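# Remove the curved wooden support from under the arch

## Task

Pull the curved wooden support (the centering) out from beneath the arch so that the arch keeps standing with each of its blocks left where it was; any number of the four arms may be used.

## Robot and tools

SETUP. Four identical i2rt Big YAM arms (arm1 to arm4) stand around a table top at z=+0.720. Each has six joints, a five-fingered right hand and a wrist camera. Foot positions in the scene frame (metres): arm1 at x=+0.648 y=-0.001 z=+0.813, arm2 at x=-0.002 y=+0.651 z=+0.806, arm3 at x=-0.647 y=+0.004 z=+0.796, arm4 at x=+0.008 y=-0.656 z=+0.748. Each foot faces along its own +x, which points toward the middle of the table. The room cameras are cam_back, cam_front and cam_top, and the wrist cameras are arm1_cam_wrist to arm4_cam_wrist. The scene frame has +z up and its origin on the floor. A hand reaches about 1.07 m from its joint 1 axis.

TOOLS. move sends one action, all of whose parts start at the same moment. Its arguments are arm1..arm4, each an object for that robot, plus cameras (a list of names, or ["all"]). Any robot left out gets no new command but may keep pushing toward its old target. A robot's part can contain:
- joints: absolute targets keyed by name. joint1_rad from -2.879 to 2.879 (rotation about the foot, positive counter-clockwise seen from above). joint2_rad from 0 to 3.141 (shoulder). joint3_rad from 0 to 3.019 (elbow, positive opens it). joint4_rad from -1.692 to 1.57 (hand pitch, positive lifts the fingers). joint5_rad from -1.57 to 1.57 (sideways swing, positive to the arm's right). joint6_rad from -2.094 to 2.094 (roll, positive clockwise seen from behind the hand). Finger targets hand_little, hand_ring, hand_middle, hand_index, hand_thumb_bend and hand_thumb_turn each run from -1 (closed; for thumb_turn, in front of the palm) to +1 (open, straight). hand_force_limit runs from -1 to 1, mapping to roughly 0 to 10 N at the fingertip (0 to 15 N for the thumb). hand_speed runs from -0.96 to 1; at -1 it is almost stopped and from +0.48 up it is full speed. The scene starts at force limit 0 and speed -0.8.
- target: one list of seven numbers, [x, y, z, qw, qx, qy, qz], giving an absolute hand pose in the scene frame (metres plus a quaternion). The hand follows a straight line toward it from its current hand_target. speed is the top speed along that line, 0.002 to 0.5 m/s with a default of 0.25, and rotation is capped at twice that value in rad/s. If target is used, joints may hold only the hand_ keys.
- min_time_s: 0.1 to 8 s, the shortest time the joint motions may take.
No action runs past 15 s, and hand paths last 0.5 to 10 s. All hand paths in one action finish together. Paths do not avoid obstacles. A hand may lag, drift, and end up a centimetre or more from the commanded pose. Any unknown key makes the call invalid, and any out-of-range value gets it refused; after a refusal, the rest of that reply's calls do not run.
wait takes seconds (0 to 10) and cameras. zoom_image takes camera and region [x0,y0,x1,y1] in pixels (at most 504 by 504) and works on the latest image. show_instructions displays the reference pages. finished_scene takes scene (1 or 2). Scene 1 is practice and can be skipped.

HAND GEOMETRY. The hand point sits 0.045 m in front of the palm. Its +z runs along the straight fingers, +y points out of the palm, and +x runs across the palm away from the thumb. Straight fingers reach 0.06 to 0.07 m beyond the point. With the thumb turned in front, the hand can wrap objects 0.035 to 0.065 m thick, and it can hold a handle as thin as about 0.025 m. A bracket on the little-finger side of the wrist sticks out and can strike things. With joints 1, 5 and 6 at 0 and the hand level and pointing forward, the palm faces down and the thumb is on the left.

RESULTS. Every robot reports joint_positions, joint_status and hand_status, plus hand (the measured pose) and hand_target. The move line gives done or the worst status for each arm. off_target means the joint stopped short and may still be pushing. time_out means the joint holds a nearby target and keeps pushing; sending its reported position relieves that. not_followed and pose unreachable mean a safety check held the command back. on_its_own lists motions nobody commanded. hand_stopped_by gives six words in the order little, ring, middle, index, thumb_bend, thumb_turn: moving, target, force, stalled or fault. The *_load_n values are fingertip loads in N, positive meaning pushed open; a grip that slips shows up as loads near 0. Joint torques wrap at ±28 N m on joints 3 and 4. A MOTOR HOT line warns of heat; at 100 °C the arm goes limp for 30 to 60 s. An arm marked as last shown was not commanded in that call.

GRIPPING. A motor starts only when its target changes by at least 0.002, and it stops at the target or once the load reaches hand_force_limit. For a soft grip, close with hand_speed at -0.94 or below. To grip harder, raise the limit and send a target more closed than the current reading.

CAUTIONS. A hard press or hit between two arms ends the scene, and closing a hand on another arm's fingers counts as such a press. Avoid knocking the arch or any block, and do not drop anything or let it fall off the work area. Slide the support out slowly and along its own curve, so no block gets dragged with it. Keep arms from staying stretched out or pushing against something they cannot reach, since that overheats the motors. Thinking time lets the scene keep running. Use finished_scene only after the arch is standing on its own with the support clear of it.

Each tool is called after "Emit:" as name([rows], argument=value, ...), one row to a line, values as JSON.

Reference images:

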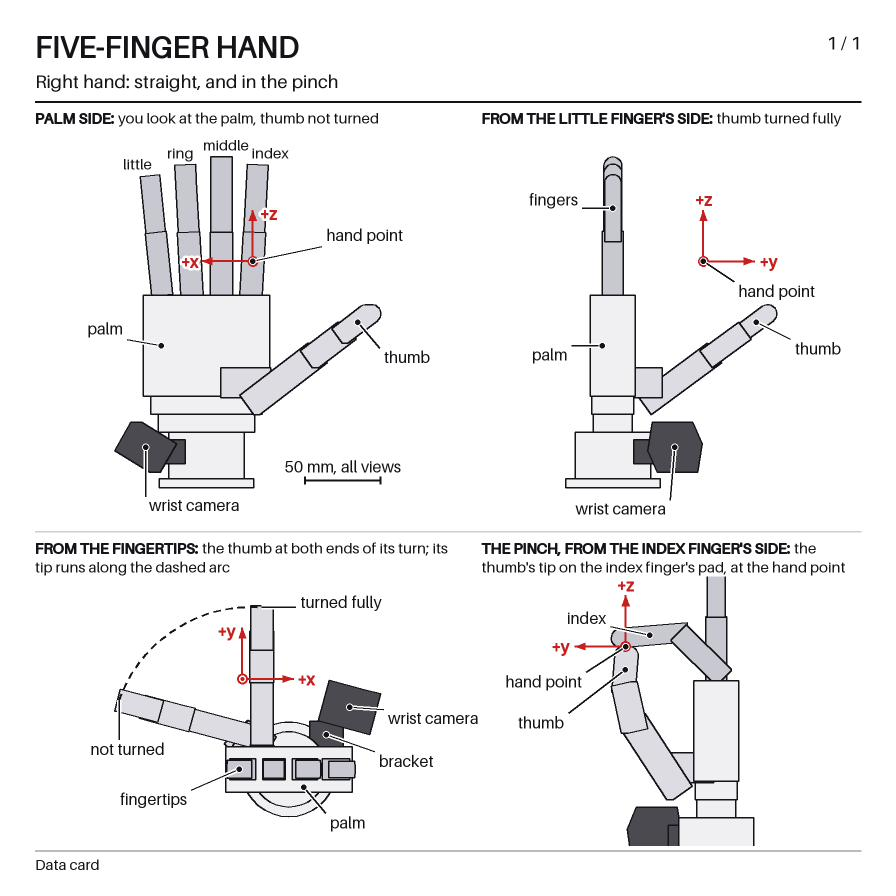

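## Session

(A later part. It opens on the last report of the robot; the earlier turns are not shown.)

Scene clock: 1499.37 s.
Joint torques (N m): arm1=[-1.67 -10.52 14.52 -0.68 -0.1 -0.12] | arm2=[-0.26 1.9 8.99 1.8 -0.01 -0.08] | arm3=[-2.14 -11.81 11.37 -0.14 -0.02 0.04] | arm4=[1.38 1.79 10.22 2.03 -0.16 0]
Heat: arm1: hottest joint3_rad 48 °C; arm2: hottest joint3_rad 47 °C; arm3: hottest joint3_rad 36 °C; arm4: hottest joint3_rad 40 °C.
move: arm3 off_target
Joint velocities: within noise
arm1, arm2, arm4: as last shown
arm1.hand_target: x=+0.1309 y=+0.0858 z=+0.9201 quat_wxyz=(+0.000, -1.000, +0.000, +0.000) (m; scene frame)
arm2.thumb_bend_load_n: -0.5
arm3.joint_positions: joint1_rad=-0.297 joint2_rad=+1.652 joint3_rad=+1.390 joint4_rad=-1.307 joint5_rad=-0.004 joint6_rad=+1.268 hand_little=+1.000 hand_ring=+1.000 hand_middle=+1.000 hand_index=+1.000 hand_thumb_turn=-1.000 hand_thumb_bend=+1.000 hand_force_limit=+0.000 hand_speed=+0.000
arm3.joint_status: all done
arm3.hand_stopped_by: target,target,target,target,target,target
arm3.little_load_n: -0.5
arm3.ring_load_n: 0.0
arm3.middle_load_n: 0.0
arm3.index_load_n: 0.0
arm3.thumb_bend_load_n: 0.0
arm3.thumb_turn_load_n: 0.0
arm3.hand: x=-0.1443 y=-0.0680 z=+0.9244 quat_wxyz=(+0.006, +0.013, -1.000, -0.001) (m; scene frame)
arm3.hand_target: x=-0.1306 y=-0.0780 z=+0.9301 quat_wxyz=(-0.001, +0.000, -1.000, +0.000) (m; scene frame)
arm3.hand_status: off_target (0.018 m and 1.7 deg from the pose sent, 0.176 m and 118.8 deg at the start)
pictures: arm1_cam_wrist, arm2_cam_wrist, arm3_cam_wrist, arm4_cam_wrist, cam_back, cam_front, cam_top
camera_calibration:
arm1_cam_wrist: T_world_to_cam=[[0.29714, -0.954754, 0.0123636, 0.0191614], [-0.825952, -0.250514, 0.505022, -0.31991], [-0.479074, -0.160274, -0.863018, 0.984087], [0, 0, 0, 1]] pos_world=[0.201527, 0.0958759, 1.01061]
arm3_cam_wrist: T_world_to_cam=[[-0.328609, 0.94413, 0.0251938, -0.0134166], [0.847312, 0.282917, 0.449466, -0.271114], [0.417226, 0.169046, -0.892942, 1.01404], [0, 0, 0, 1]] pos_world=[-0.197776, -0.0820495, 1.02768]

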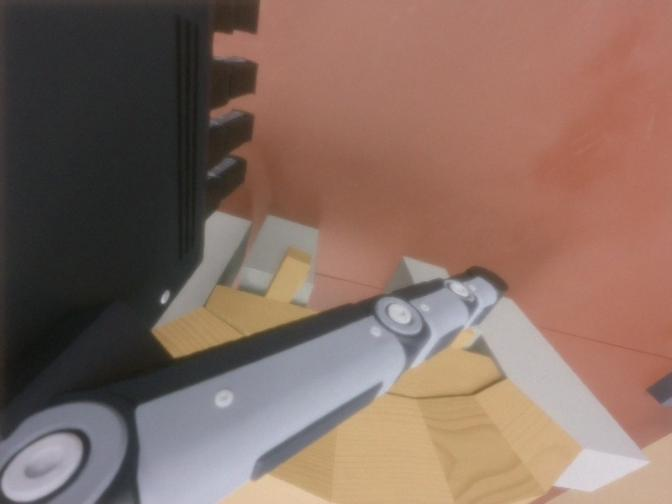

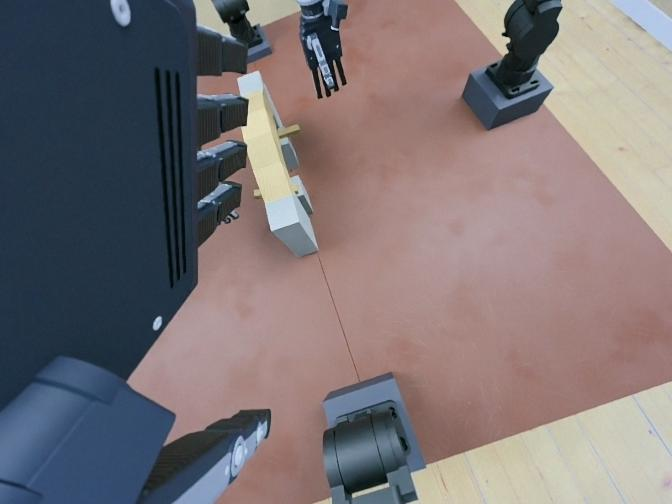

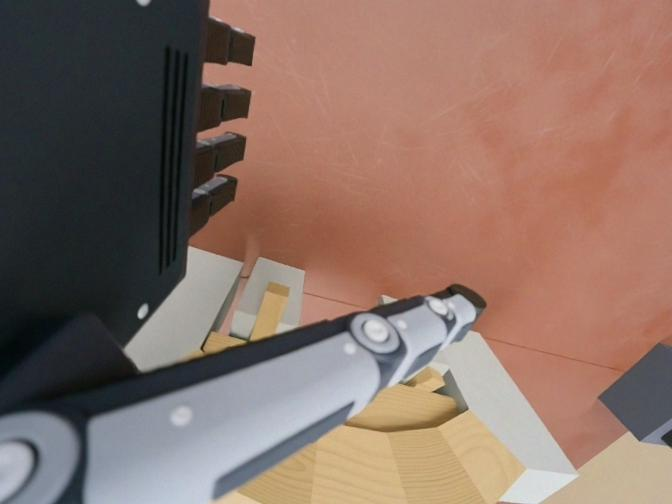

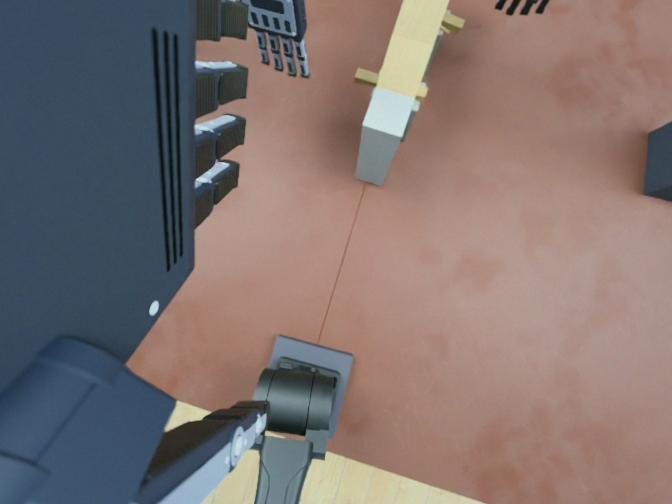

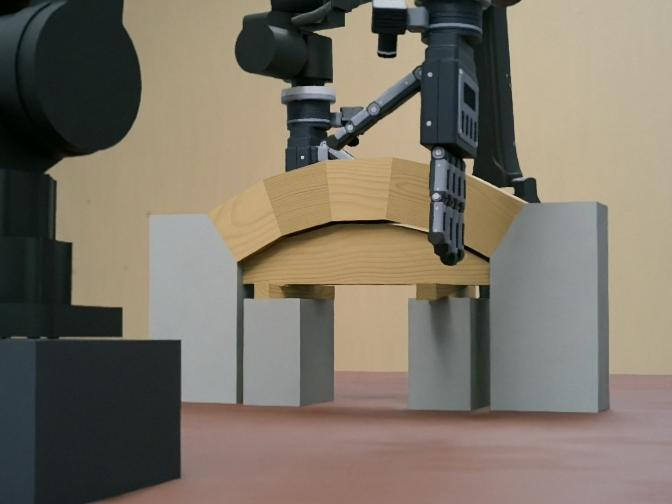

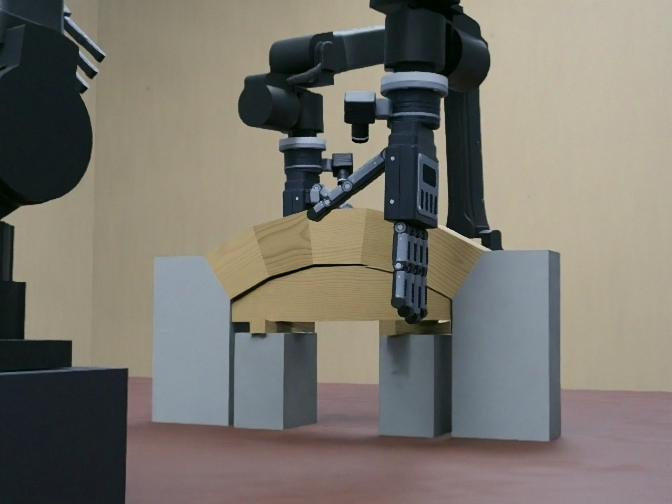

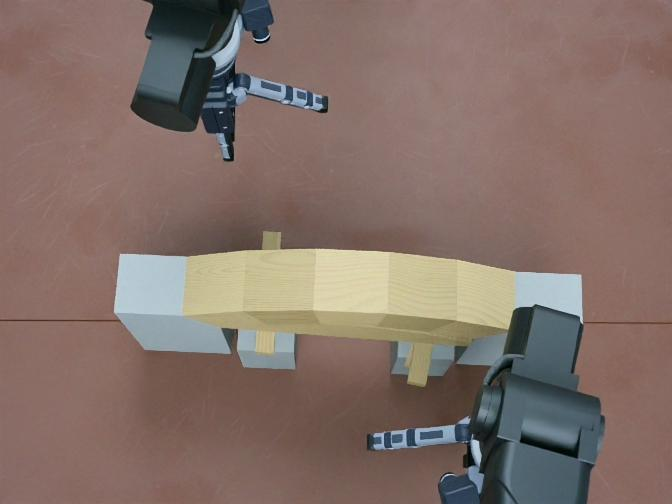

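Emit:
move(arm1={"target": [0.054, 0.096, 0.905, 0, 1, 0, 0], "speed": 0.12}, arm3={"target": [-0.024, -0.0925, 0.897, 0, 0, 1, 0], "speed": 0.12}, cameras=["arm1_cam_wrist", "arm3_cam_wrist", "cam_front", "cam_back", "cam_top"])

Emit:
zoom_image(camera="cam_front", region=[210, 180, 470, 440])

Emit:
zoom_image(camera="cam_back", region=[260, 100, 520, 360])

Scene clock: 1533.37 s.
Joint torques (N m): arm1=[-0.67 -13.33 14.71 -0.68 -0.11 0.04] | arm2=[-0.26 2.02 8.99 1.81 0 -0.08] | arm3=[-0.03 -15.97 11.47 -0.09 0 0.03] | arm4=[0.5 2.49 10.29 1.69 -0.14 0.09]
Heat: arm1: hottest joint3_rad 56 °C; arm2: hottest joint3_rad 47 °C; arm3: hottest joint3_rad 44 °C; arm4: hottest joint3_rad 40 °C.
move: arm1 off_target; arm3 off_target
Joint velocities: within noise
arm1.joint_positions: joint1_rad=-0.322 joint2_rad=+1.888 joint3_rad=+1.584 joint4_rad=-1.285 joint5_rad=-0.005 joint6_rad=+1.291 hand_little=+1.000 hand_ring=+1.000 hand_middle=+1.000 hand_index=+1.000 hand_thumb_turn=-1.000 hand_thumb_bend=+1.000 hand_force_limit=+0.000 hand_speed=+0.000
arm1.joint_status: not commanded
arm1.hand_stopped_by: target,target,target,target,target,target
arm1.little_load_n: 0.0
arm1.ring_load_n: 0.0
arm1.middle_load_n: 0.0
arm1.index_load_n: 0.0
arm1.thumb_bend_load_n: 0.0
arm1.thumb_turn_load_n: 0.0
arm1.hand: x=+0.0736 y=+0.0943 z=+0.8908 quat_wxyz=(-0.005, -1.000, +0.000, -0.015) (m; scene frame)
arm1.hand_target: x=+0.0550 y=+0.0957 z=+0.9053 quat_wxyz=(+0.000, -1.000, +0.000, +0.001) (m; scene frame)
arm1.hand_status: off_target (0.024 m and 1.9 deg from the pose sent, 0.096 m and 1.8 deg at the start)
arm2, arm4: as last shown
arm2.thumb_bend_load_n: 0.0
arm3.joint_positions: joint1_rad=-0.296 joint2_rad=+1.946 joint3_rad=+1.727 joint4_rad=-1.349 joint5_rad=-0.004 joint6_rad=+1.296 hand_little=+1.000 hand_ring=+1.000 hand_middle=+1.000 hand_index=+1.000 hand_thumb_turn=-1.000 hand_thumb_bend=+1.000 hand_force_limit=+0.000 hand_speed=+0.000
arm3.joint_status: not commanded
arm3.hand_stopped_by: target,target,target,target,target,target
arm3.little_load_n: 0.0
arm3.ring_load_n: 0.0
arm3.middle_load_n: 0.0
arm3.index_load_n: 0.0
arm3.thumb_bend_load_n: 0.0
arm3.thumb_turn_load_n: 0.0
arm3.hand: x=-0.0392 y=-0.0975 z=+0.8948 quat_wxyz=(+0.005, +0.000, -1.000, -0.001) (m; scene frame)
arm3.hand_target: x=-0.0245 y=-0.0923 z=+0.8971 quat_wxyz=(-0.001, +0.000, -1.000, +0.000) (m; scene frame)
arm3.hand_status: off_target (0.016 m and 0.6 deg from the pose sent, 0.126 m and 1.7 deg at the start)
pictures: arm1_cam_wrist, arm3_cam_wrist, cam_back, cam_front, cam_top
camera_calibration:
arm1_cam_wrist: T_world_to_cam=[[0.297899, -0.954513, 0.0127187, 0.0578651], [-0.826154, -0.251118, 0.50439, -0.369156], [-0.478253, -0.160765, -0.863382, 0.93892], [0, 0, 0, 1]] pos_world=[0.126824, 0.113477, 0.99611]
arm3_cam_wrist: T_world_to_cam=[[-0.303733, 0.95245, 0.0241931, 0.0523546], [0.853607, 0.260757, 0.450955, -0.341775], [0.423204, 0.157621, -0.892218, 0.947321], [0, 0, 0, 1]] pos_world=[-0.0932669, -0.110063, 0.998076]

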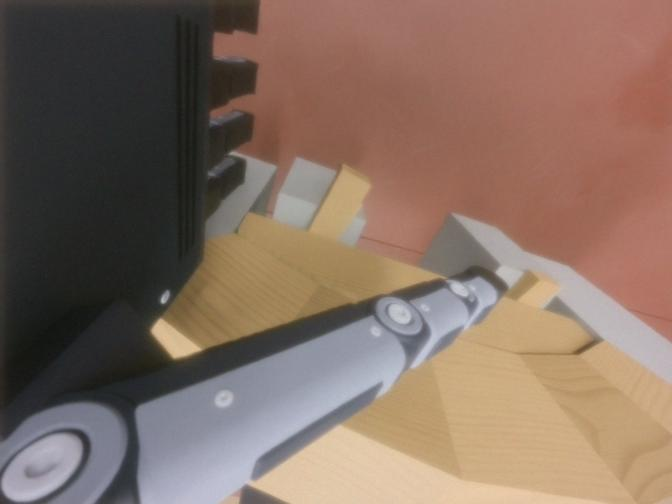

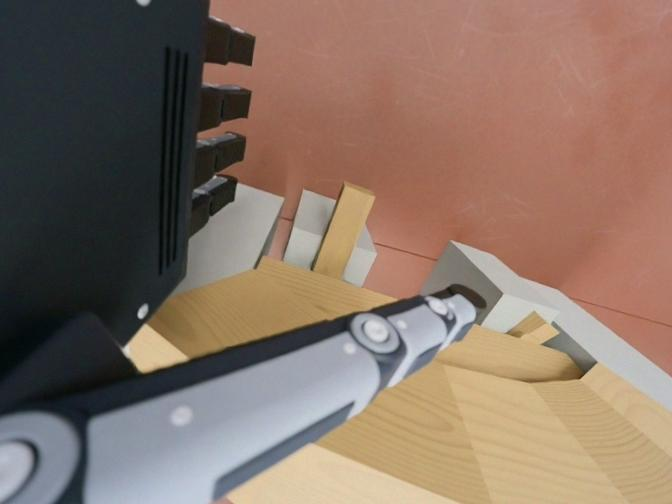

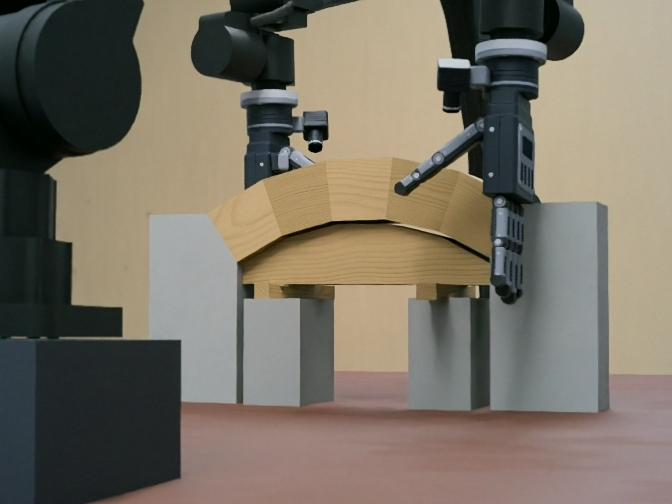

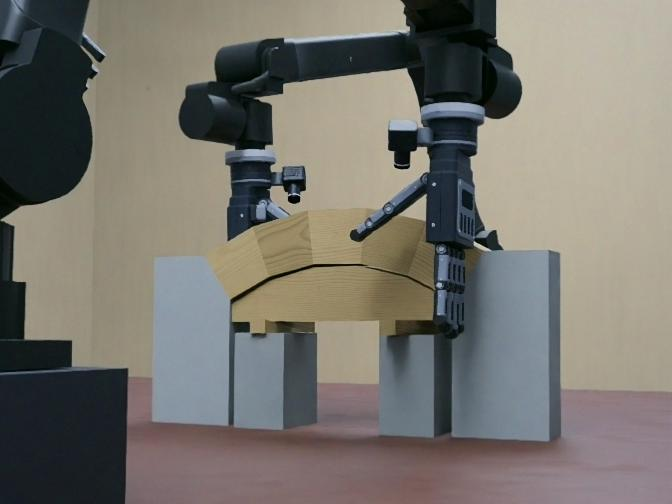

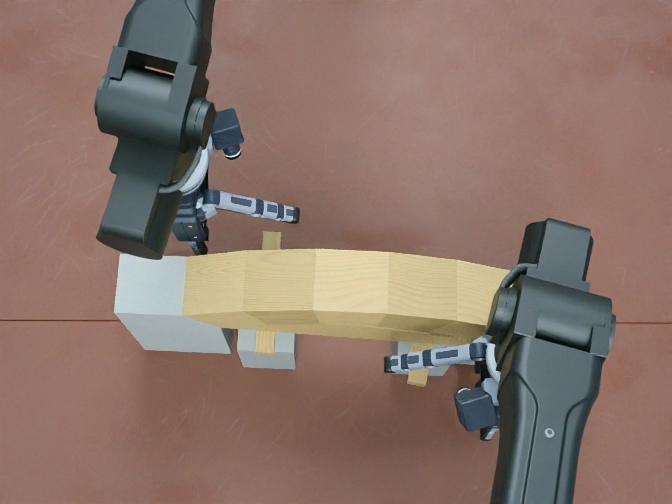

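Scaled by 1.938.

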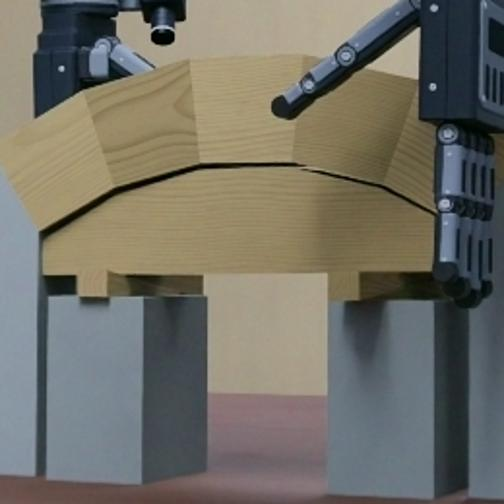

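Scaled by 1.938.

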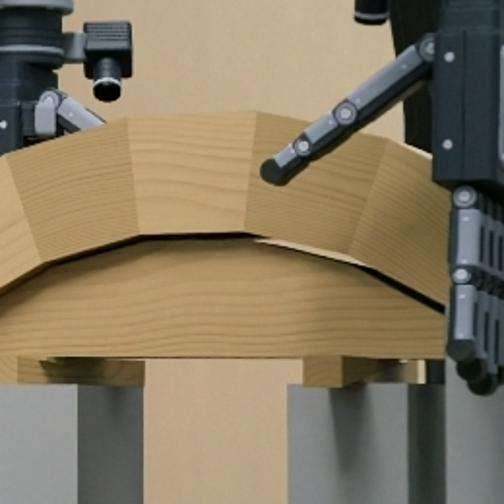

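Emit:
move(arm1={"target": [0.056, 0.081, 0.872, 0, 1, 0, 0], "speed": 0.1}, arm3={"target": [-0.026, -0.076, 0.86, 0, 0, 1, 0], "speed": 0.1}, cameras=["arm1_cam_wrist", "arm3_cam_wrist", "cam_front", "cam_back", "cam_top"])

Emit:
zoom_image(camera="cam_front", region=[320, 210, 480, 370])

Emit:
zoom_image(camera="cam_back", region=[370, 170, 530, 330])

Emit:
zoom_image(camera="cam_top", region=[160, 160, 500, 460])

Scene clock: 1552.50 s.
Joint torques (N m): arm1=[-0.5 -13.39 9.1 0.38 -0.29 0.03] | arm2=[-0.26 2.14 8.98 1.84 0 -0.08] | arm3=[-0.32 -16.03 7.66 0.64 0.03 0.03] | arm4=[0.21 2.32 9.91 1.77 -0.11 0.04]
Heat: arm1: hottest joint3_rad 58 °C; arm2: hottest joint3_rad 47 °C; arm3: hottest joint3_rad 47 °C; arm4: hottest joint3_rad 40 °C.
move: arm1 done; arm3 off_target
Joint velocities: within noise
arm1.joint_positions: joint1_rad=-0.299 joint2_rad=+1.902 joint3_rad=+1.577 joint4_rad=-1.231 joint5_rad=-0.001 joint6_rad=+1.316 hand_little=+1.000 hand_ring=+1.000 hand_middle=+1.000 hand_index=+1.000 hand_thumb_turn=-1.000 hand_thumb_bend=+1.000 hand_force_limit=+0.000 hand_speed=+0.000
arm1.joint_status: not commanded
arm1.hand_stopped_by: target,target,target,target,target,target
arm1.little_load_n: 0.0
arm1.ring_load_n: 0.0
arm1.middle_load_n: 0.0
arm1.index_load_n: 0.0
arm1.thumb_bend_load_n: 0.0
arm1.thumb_turn_load_n: 0.0
arm1.hand: x=+0.0597 y=+0.0854 z=+0.8807 quat_wxyz=(+0.001, -1.000, +0.001, +0.000) (m; scene frame)
arm1.hand_target: x=+0.0562 y=+0.0810 z=+0.8721 quat_wxyz=(+0.000, -1.000, +0.000, +0.000) (m; scene frame)
arm1.hand_status: done (0.010 m and 0.2 deg from the pose sent, 0.029 m and 1.9 deg at the start)
arm2, arm4: as last shown
arm3.joint_positions: joint1_rad=-0.267 joint2_rad=+1.959 joint3_rad=+1.691 joint4_rad=-1.275 joint5_rad=-0.004 joint6_rad=+1.321 hand_little=+1.000 hand_ring=+1.000 hand_middle=+1.000 hand_index=+1.000 hand_thumb_turn=-1.000 hand_thumb_bend=+1.000 hand_force_limit=+0.000 hand_speed=+0.000
arm3.joint_status: not commanded
arm3.hand_stopped_by: target,target,target,target,target,target
arm3.little_load_n: 0.0
arm3.ring_load_n: 0.0
arm3.middle_load_n: 0.0
arm3.index_load_n: 0.0
arm3.thumb_bend_load_n: 0.0
arm3.thumb_turn_load_n: 0.0
arm3.hand: x=-0.0291 y=-0.0822 z=+0.8742 quat_wxyz=(-0.007, +0.002, -1.000, +0.002) (m; scene frame)
arm3.hand_target: x=-0.0264 y=-0.0760 z=+0.8601 quat_wxyz=(+0.000, +0.000, -1.000, +0.000) (m; scene frame)
arm3.hand_status: off_target (0.016 m and 0.9 deg from the pose sent, 0.043 m and 0.6 deg at the start)
pictures: arm1_cam_wrist, arm3_cam_wrist, cam_back, cam_front, cam_top
camera_calibration:
arm1_cam_wrist: T_world_to_cam=[[0.296233, -0.955075, -0.00879883, 0.0727843], [-0.810996, -0.256389, 0.52588, -0.397136], [-0.504511, -0.148647, -0.850513, 0.911241], [0, 0, 0, 1]] pos_world=[0.116094, 0.103146, 0.984508]
arm3_cam_wrist: T_world_to_cam=[[-0.307488, 0.951485, 0.0113026, 0.05245], [0.841657, 0.266416, 0.469719, -0.361431], [0.443919, 0.153946, -0.882744, 0.914204], [0, 0, 0, 1]] pos_world=[-0.0855039, -0.0943523, 0.976186]

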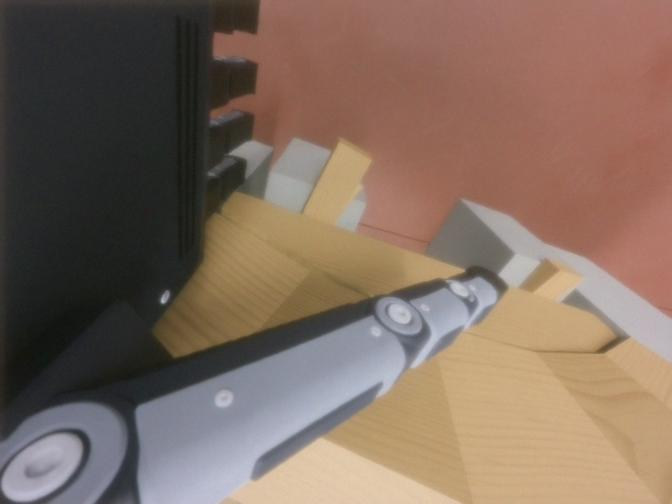

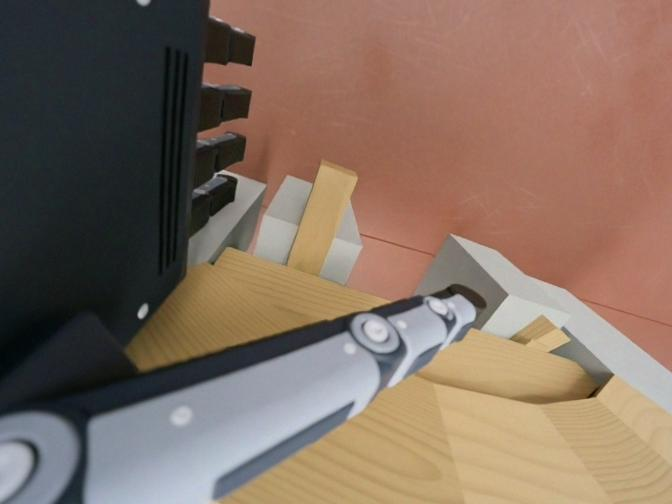

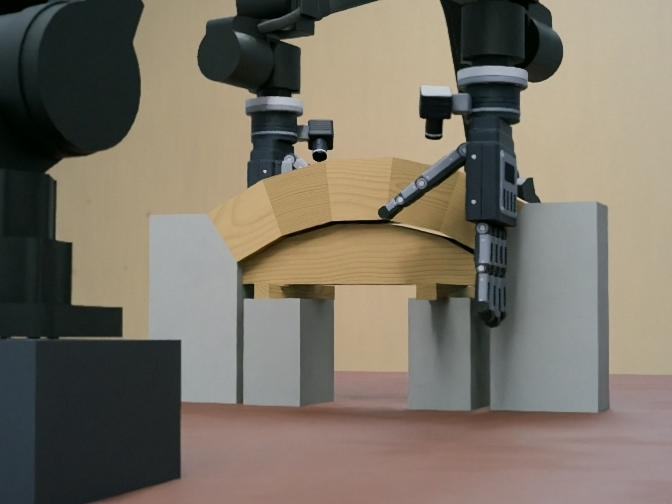

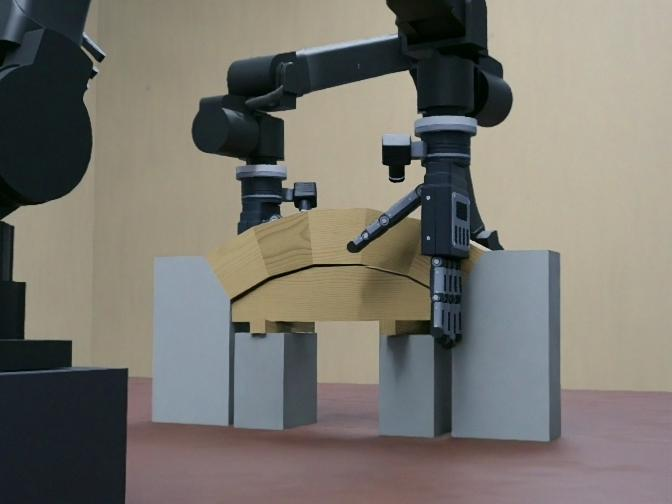

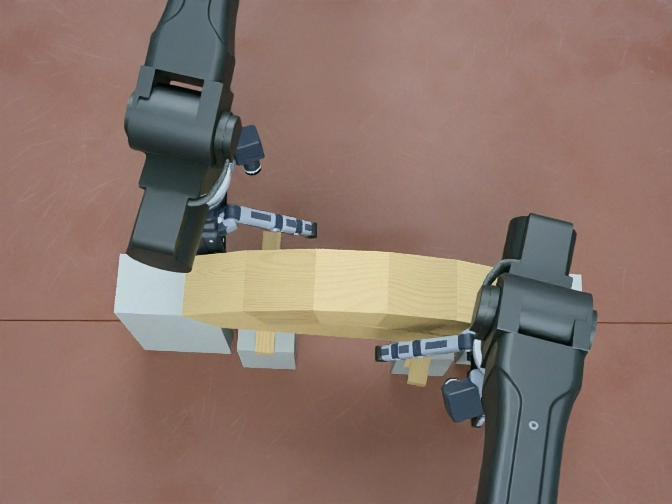

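Scaled by 3.150.

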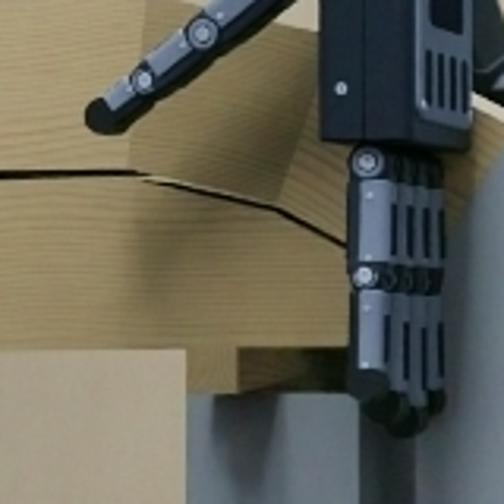

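Scaled by 3.150.

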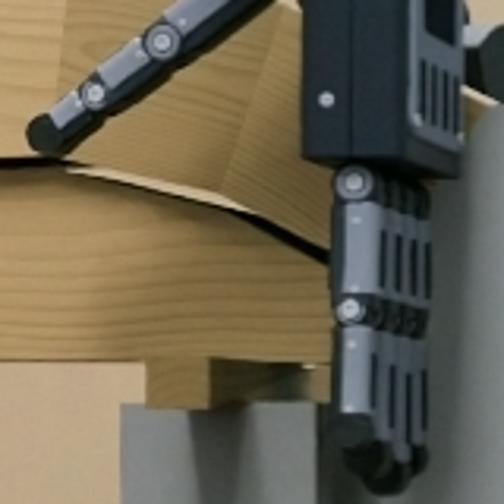

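Scaled by 1.482.

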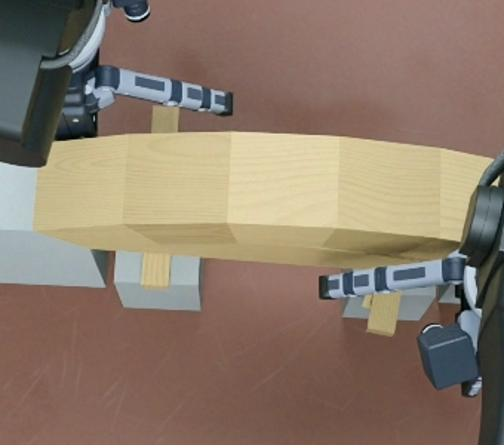

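Emit:
move(arm1={"target": [0.076, 0.081, 0.814, 0, 1, 0, 0], "speed": 0.1}, arm3={"target": [-0.036, -0.076, 0.812, 0, 0, 1, 0], "speed": 0.1}, cameras=["arm1_cam_wrist", "arm3_cam_wrist", "cam_front", "cam_back", "cam_top"])

Emit:
zoom_image(camera="cam_front", region=[320, 210, 480, 370])

Emit:
zoom_image(camera="cam_back", region=[370, 190, 530, 350])

Emit:
zoom_image(camera="cam_top", region=[160, 160, 500, 460])

Scene clock: 1571.93 s.
Joint torques (N m): arm1=[-1.14 -13.51 8.54 0.29 -0.28 -0.07] | arm2=[-0.26 2.08 9.01 1.83 0 -0.09] | arm3=[-0.62 -16.03 7.25 0.64 0.03 0] | arm4=[1.55 2.61 10.11 1.81 -0.16 0.04]
Heat: arm1: hottest joint3_rad 53 °C; arm2: hottest joint3_rad 47 °C; arm3: hottest joint3_rad 42 °C; arm4: hottest joint3_rad 40 °C.
move: arm1 done; arm3 off_target
Joint velocities: within noise
arm1.joint_positions: joint1_rad=-0.299 joint2_rad=+1.926 joint3_rad=+1.437 joint4_rad=-1.071 joint5_rad=-0.001 joint6_rad=+1.316 hand_little=+1.000 hand_ring=+1.000 hand_middle=+1.000 hand_index=+1.000 hand_thumb_turn=-1.000 hand_thumb_bend=+1.000 hand_force_limit=+0.000 hand_speed=+0.000
arm1.joint_status: not commanded
arm1.hand_stopped_by: target,target,target,target,target,target
arm1.little_load_n: 0.0
arm1.ring_load_n: 0.0
arm1.middle_load_n: 0.0
arm1.index_load_n: 0.0
arm1.thumb_bend_load_n: 0.0
arm1.thumb_turn_load_n: 0.0
arm1.hand: x=+0.0779 y=+0.0808 z=+0.8190 quat_wxyz=(+0.001, -1.000, +0.001, -0.002) (m; scene frame)
arm1.hand_target: x=+0.0761 y=+0.0810 z=+0.8139 quat_wxyz=(+0.000, -1.000, +0.000, +0.000) (m; scene frame)
arm1.hand_status: done (0.005 m and 0.3 deg from the pose sent, 0.069 m and 0.2 deg at the start)
arm2, arm4: as last shown
arm3.joint_positions: joint1_rad=-0.267 joint2_rad=+1.980 joint3_rad=+1.592 joint4_rad=-1.154 joint5_rad=-0.004 joint6_rad=+1.322 hand_little=+1.000 hand_ring=+1.000 hand_middle=+1.000 hand_index=+1.000 hand_thumb_turn=-1.000 hand_thumb_bend=+1.000 hand_force_limit=+0.000 hand_speed=+0.000
arm3.joint_status: not commanded
arm3.hand_stopped_by: target,target,target,target,target,target
arm3.little_load_n: 0.0
arm3.ring_load_n: 0.0
arm3.middle_load_n: 0.0
arm3.index_load_n: 0.0
arm3.thumb_bend_load_n: 0.0
arm3.thumb_turn_load_n: 0.0
arm3.hand: x=-0.0373 y=-0.0804 z=+0.8262 quat_wxyz=(-0.007, +0.002, -1.000, +0.002) (m; scene frame)
arm3.hand_target: x=-0.0363 y=-0.0760 z=+0.8123 quat_wxyz=(+0.000, +0.000, -1.000, +0.000) (m; scene frame)
arm3.hand_status: off_target (0.015 m and 0.9 deg from the pose sent, 0.063 m and 0.9 deg at the start)
arm4.thumb_turn_load_n: 0.5
pictures: arm1_cam_wrist, arm3_cam_wrist, cam_back, cam_front, cam_top
camera_calibration:
arm1_cam_wrist: T_world_to_cam=[[0.296265, -0.955082, -0.00682067, 0.0608472], [-0.812906, -0.255898, 0.523163, -0.348803], [-0.501408, -0.14945, -0.852206, 0.868469], [0, 0, 0, 1]] pos_world=[0.133886, 0.0986486, 0.92301]
arm3_cam_wrist: T_world_to_cam=[[-0.307173, 0.95159, 0.0110212, 0.0490586], [0.841551, 0.266209, 0.470027, -0.332778], [0.444339, 0.153655, -0.882583, 0.875059], [0, 0, 0, 1]] pos_world=[-0.0937044, -0.0925522, 0.928186]

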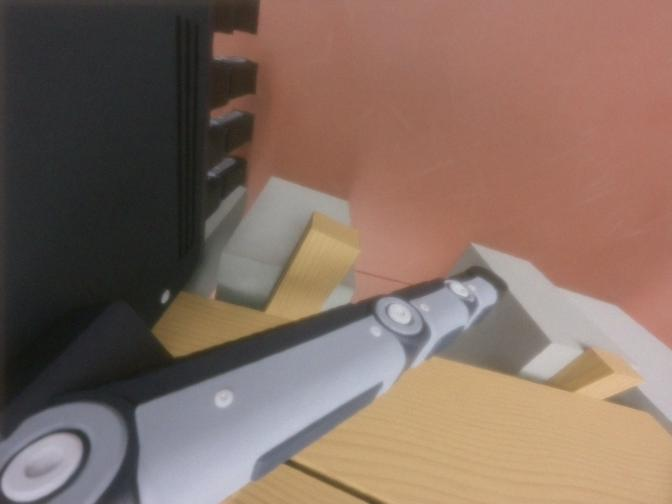

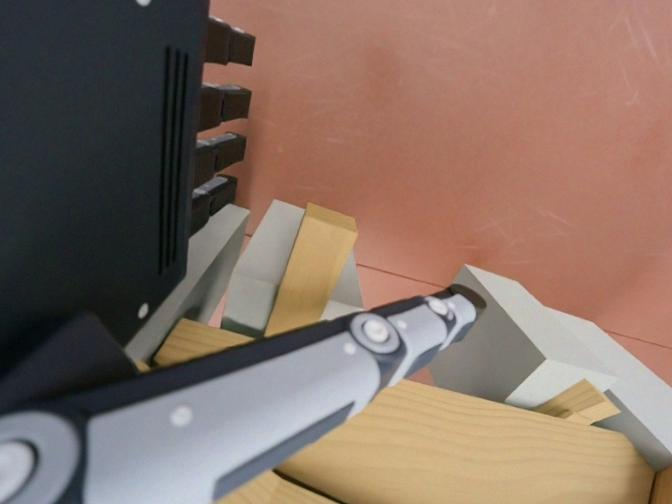

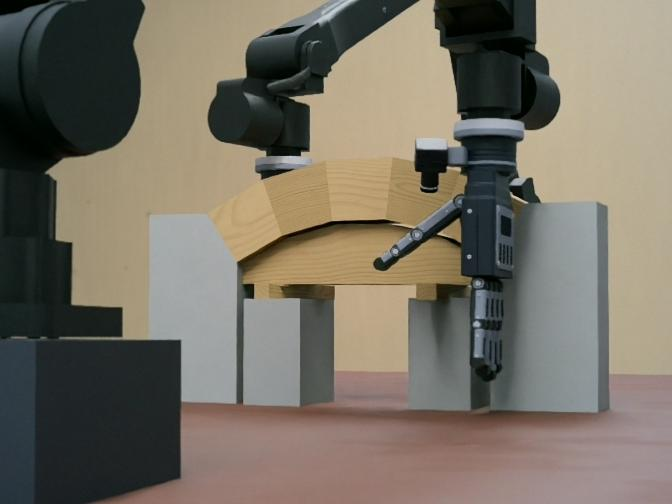

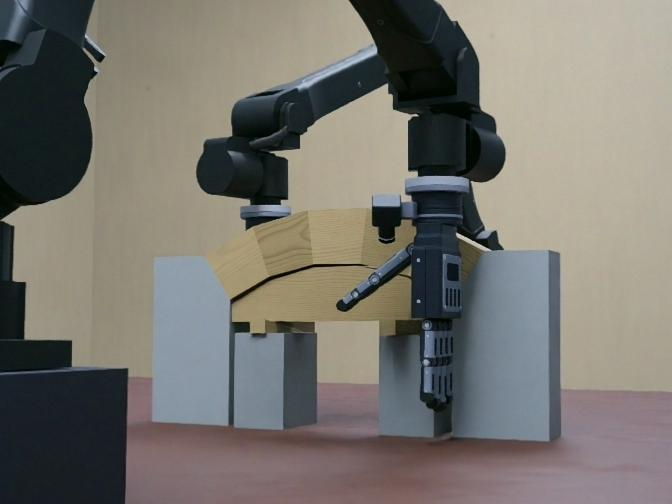

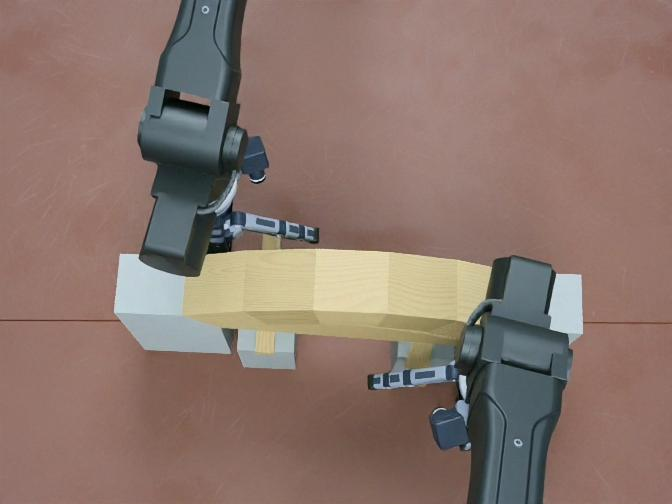

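Scaled by 3.150.

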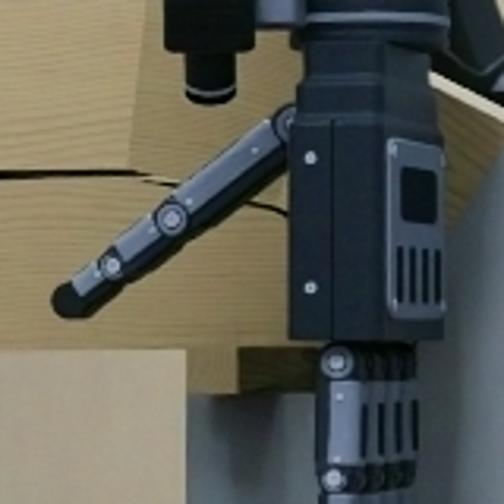

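Scaled by 3.150.

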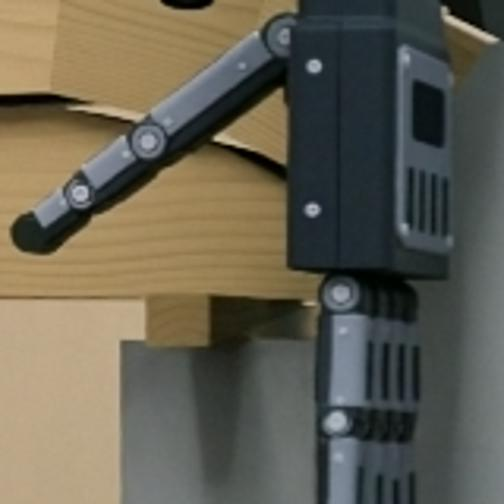

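Scaled by 1.482.

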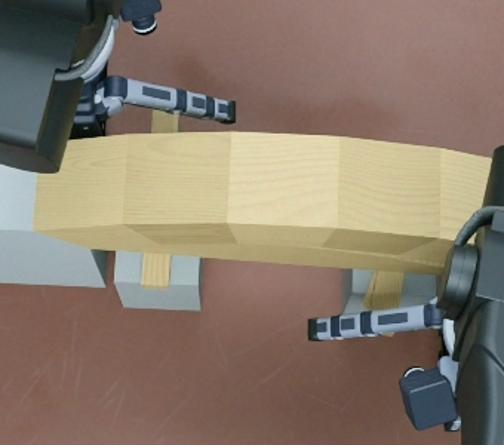

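Emit:
move(arm1={"target": [0.074, 0.085, 0.834, 0, 1, 0, 0], "speed": 0.1}, arm3={"target": [-0.034, -0.076, 0.839, 0, 0, 1, 0], "speed": 0.1}, cameras=["arm1_cam_wrist", "arm3_cam_wrist", "cam_front", "cam_back"])

Emit:
zoom_image(camera="cam_front", region=[320, 250, 480, 410])

Emit:
zoom_image(camera="cam_back", region=[370, 230, 530, 390])

Scene clock: 1602.83 s.
Joint torques (N m): arm1=[-1.55 -14.97 11.25 -0.65 -0.27 -0.12] | arm2=[-0.21 2.02 9.01 1.78 0 -0.08] | arm3=[-0.56 -18.02 10.32 -0.16 0.01 0] | arm4=[1.14 2.49 10.06 1.78 -0.13 0.09]
Heat: arm1: hottest joint3_rad 50 °C; arm2: hottest joint3_rad 47 °C; arm3: hottest joint3_rad 42 °C; arm4: hottest joint3_rad 40 °C.
move: arm1 off_target; arm3 off_target
Joint velocities: within noise
arm1.joint_positions: joint1_rad=-0.300 joint2_rad=+1.926 joint3_rad=+1.437 joint4_rad=-1.093 joint5_rad=-0.001 joint6_rad=+1.316 hand_little=+1.000 hand_ring=+1.000 hand_middle=+1.000 hand_index=+1.000 hand_thumb_turn=-1.000 hand_thumb_bend=+1.000 hand_force_limit=+0.000 hand_speed=+0.000
arm1.joint_status: not commanded
arm1.hand_stopped_by: target,target,target,target,target,target
arm1.little_load_n: 0.0
arm1.ring_load_n: 0.0
arm1.middle_load_n: 0.0
arm1.index_load_n: 0.0
arm1.thumb_bend_load_n: -0.5
arm1.thumb_turn_load_n: 0.0
arm1.hand: x=+0.0837 y=+0.0795 z=+0.8188 quat_wxyz=(-0.002, -1.000, +0.001, -0.013) (m; scene frame)
arm1.hand_target: x=+0.0744 y=+0.0849 z=+0.8339 quat_wxyz=(+0.000, -1.000, +0.000, +0.000) (m; scene frame)
arm1.hand_status: off_target (0.019 m and 1.5 deg from the pose sent, 0.016 m and 0.3 deg at the start)
arm2, arm4: as last shown
arm3.joint_positions: joint1_rad=-0.267 joint2_rad=+1.980 joint3_rad=+1.592 joint4_rad=-1.197 joint5_rad=-0.004 joint6_rad=+1.322 hand_little=+1.000 hand_ring=+1.000 hand_middle=+1.000 hand_index=+1.000 hand_thumb_turn=-1.000 hand_thumb_bend=+1.000 hand_force_limit=+0.000 hand_speed=+0.000
arm3.joint_status: not commanded
arm3.hand_stopped_by: target,target,target,target,target,target
arm3.little_load_n: 0.0
arm3.ring_load_n: 0.0
arm3.middle_load_n: 0.0
arm3.index_load_n: 0.0
arm3.thumb_bend_load_n: 0.0
arm3.thumb_turn_load_n: 0.0
arm3.hand: x=-0.0485 y=-0.0776 z=+0.8257 quat_wxyz=(+0.014, +0.002, -1.000, -0.003) (m; scene frame)
arm3.hand_target: x=-0.0345 y=-0.0759 z=+0.8393 quat_wxyz=(+0.000, +0.000, -1.000, +0.000) (m; scene frame)
arm3.hand_status: off_target (0.020 m and 1.6 deg from the pose sent, 0.014 m and 0.9 deg at the start)
arm4.index_load_n: -0.5
arm4.thumb_turn_load_n: 0.0
pictures: arm1_cam_wrist, arm3_cam_wrist, cam_back, cam_front
camera_calibration:
arm1_cam_wrist: T_world_to_cam=[[0.296625, -0.95498, 0.00522422, 0.0478619], [-0.823812, -0.253109, 0.507217, -0.330633], [-0.48306, -0.154757, -0.861802, 0.877769], [0, 0, 0, 1]] pos_world=[0.137438, 0.0978621, 0.923916]
arm3_cam_wrist: T_world_to_cam=[[-0.305984, 0.951434, 0.0338599, 0.0240828], [0.860599, 0.261213, 0.437192, -0.296165], [0.407115, 0.162914, -0.898731, 0.891372], [0, 0, 0, 1]] pos_world=[-0.100642, -0.0907679, 0.929769]

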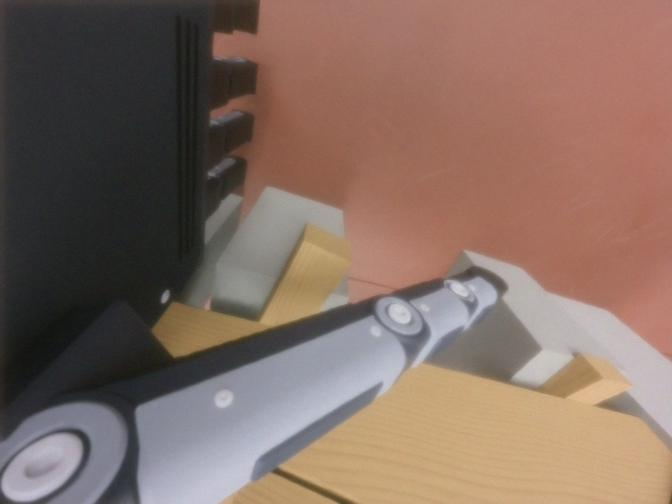

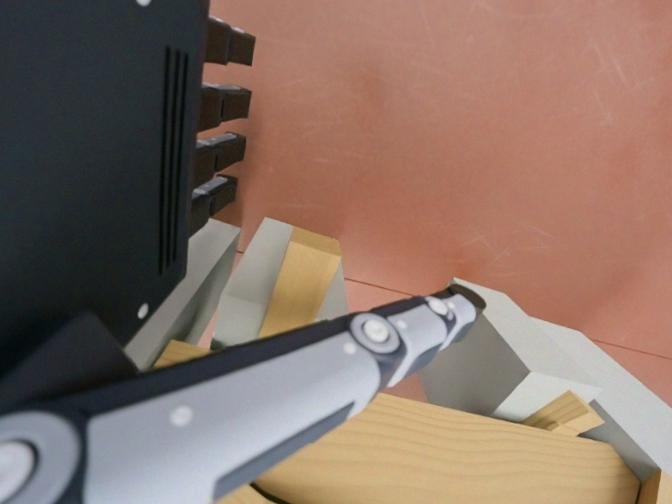

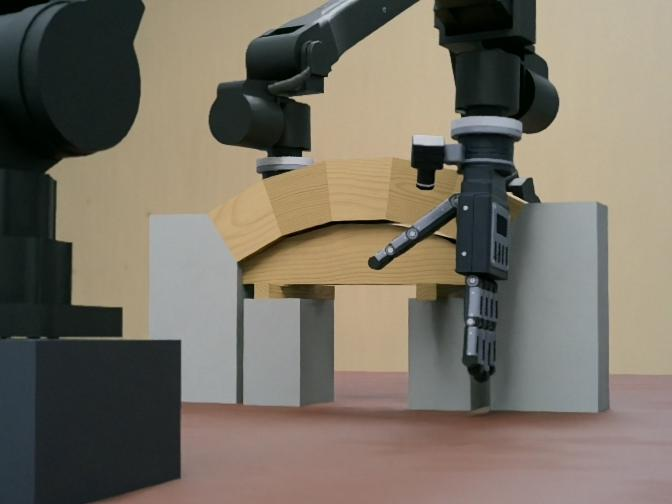

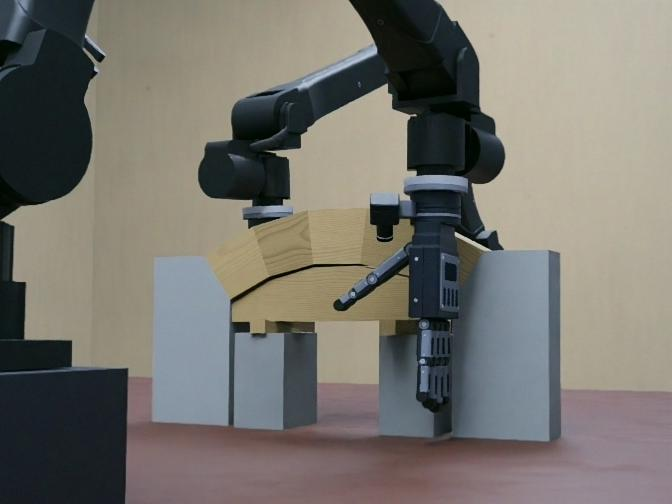

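Scaled by 3.150.

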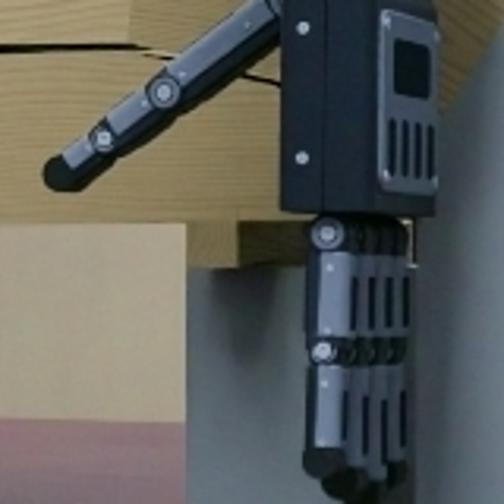

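Scaled by 3.150.

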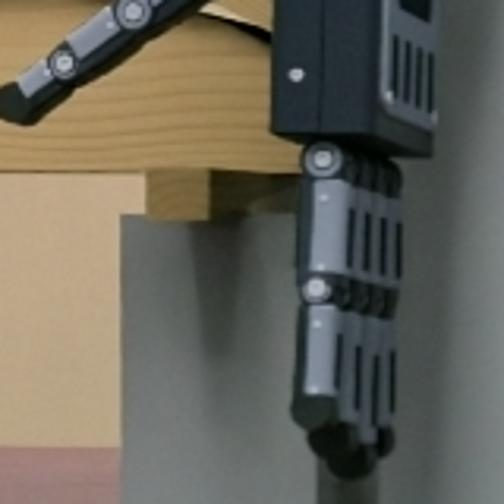

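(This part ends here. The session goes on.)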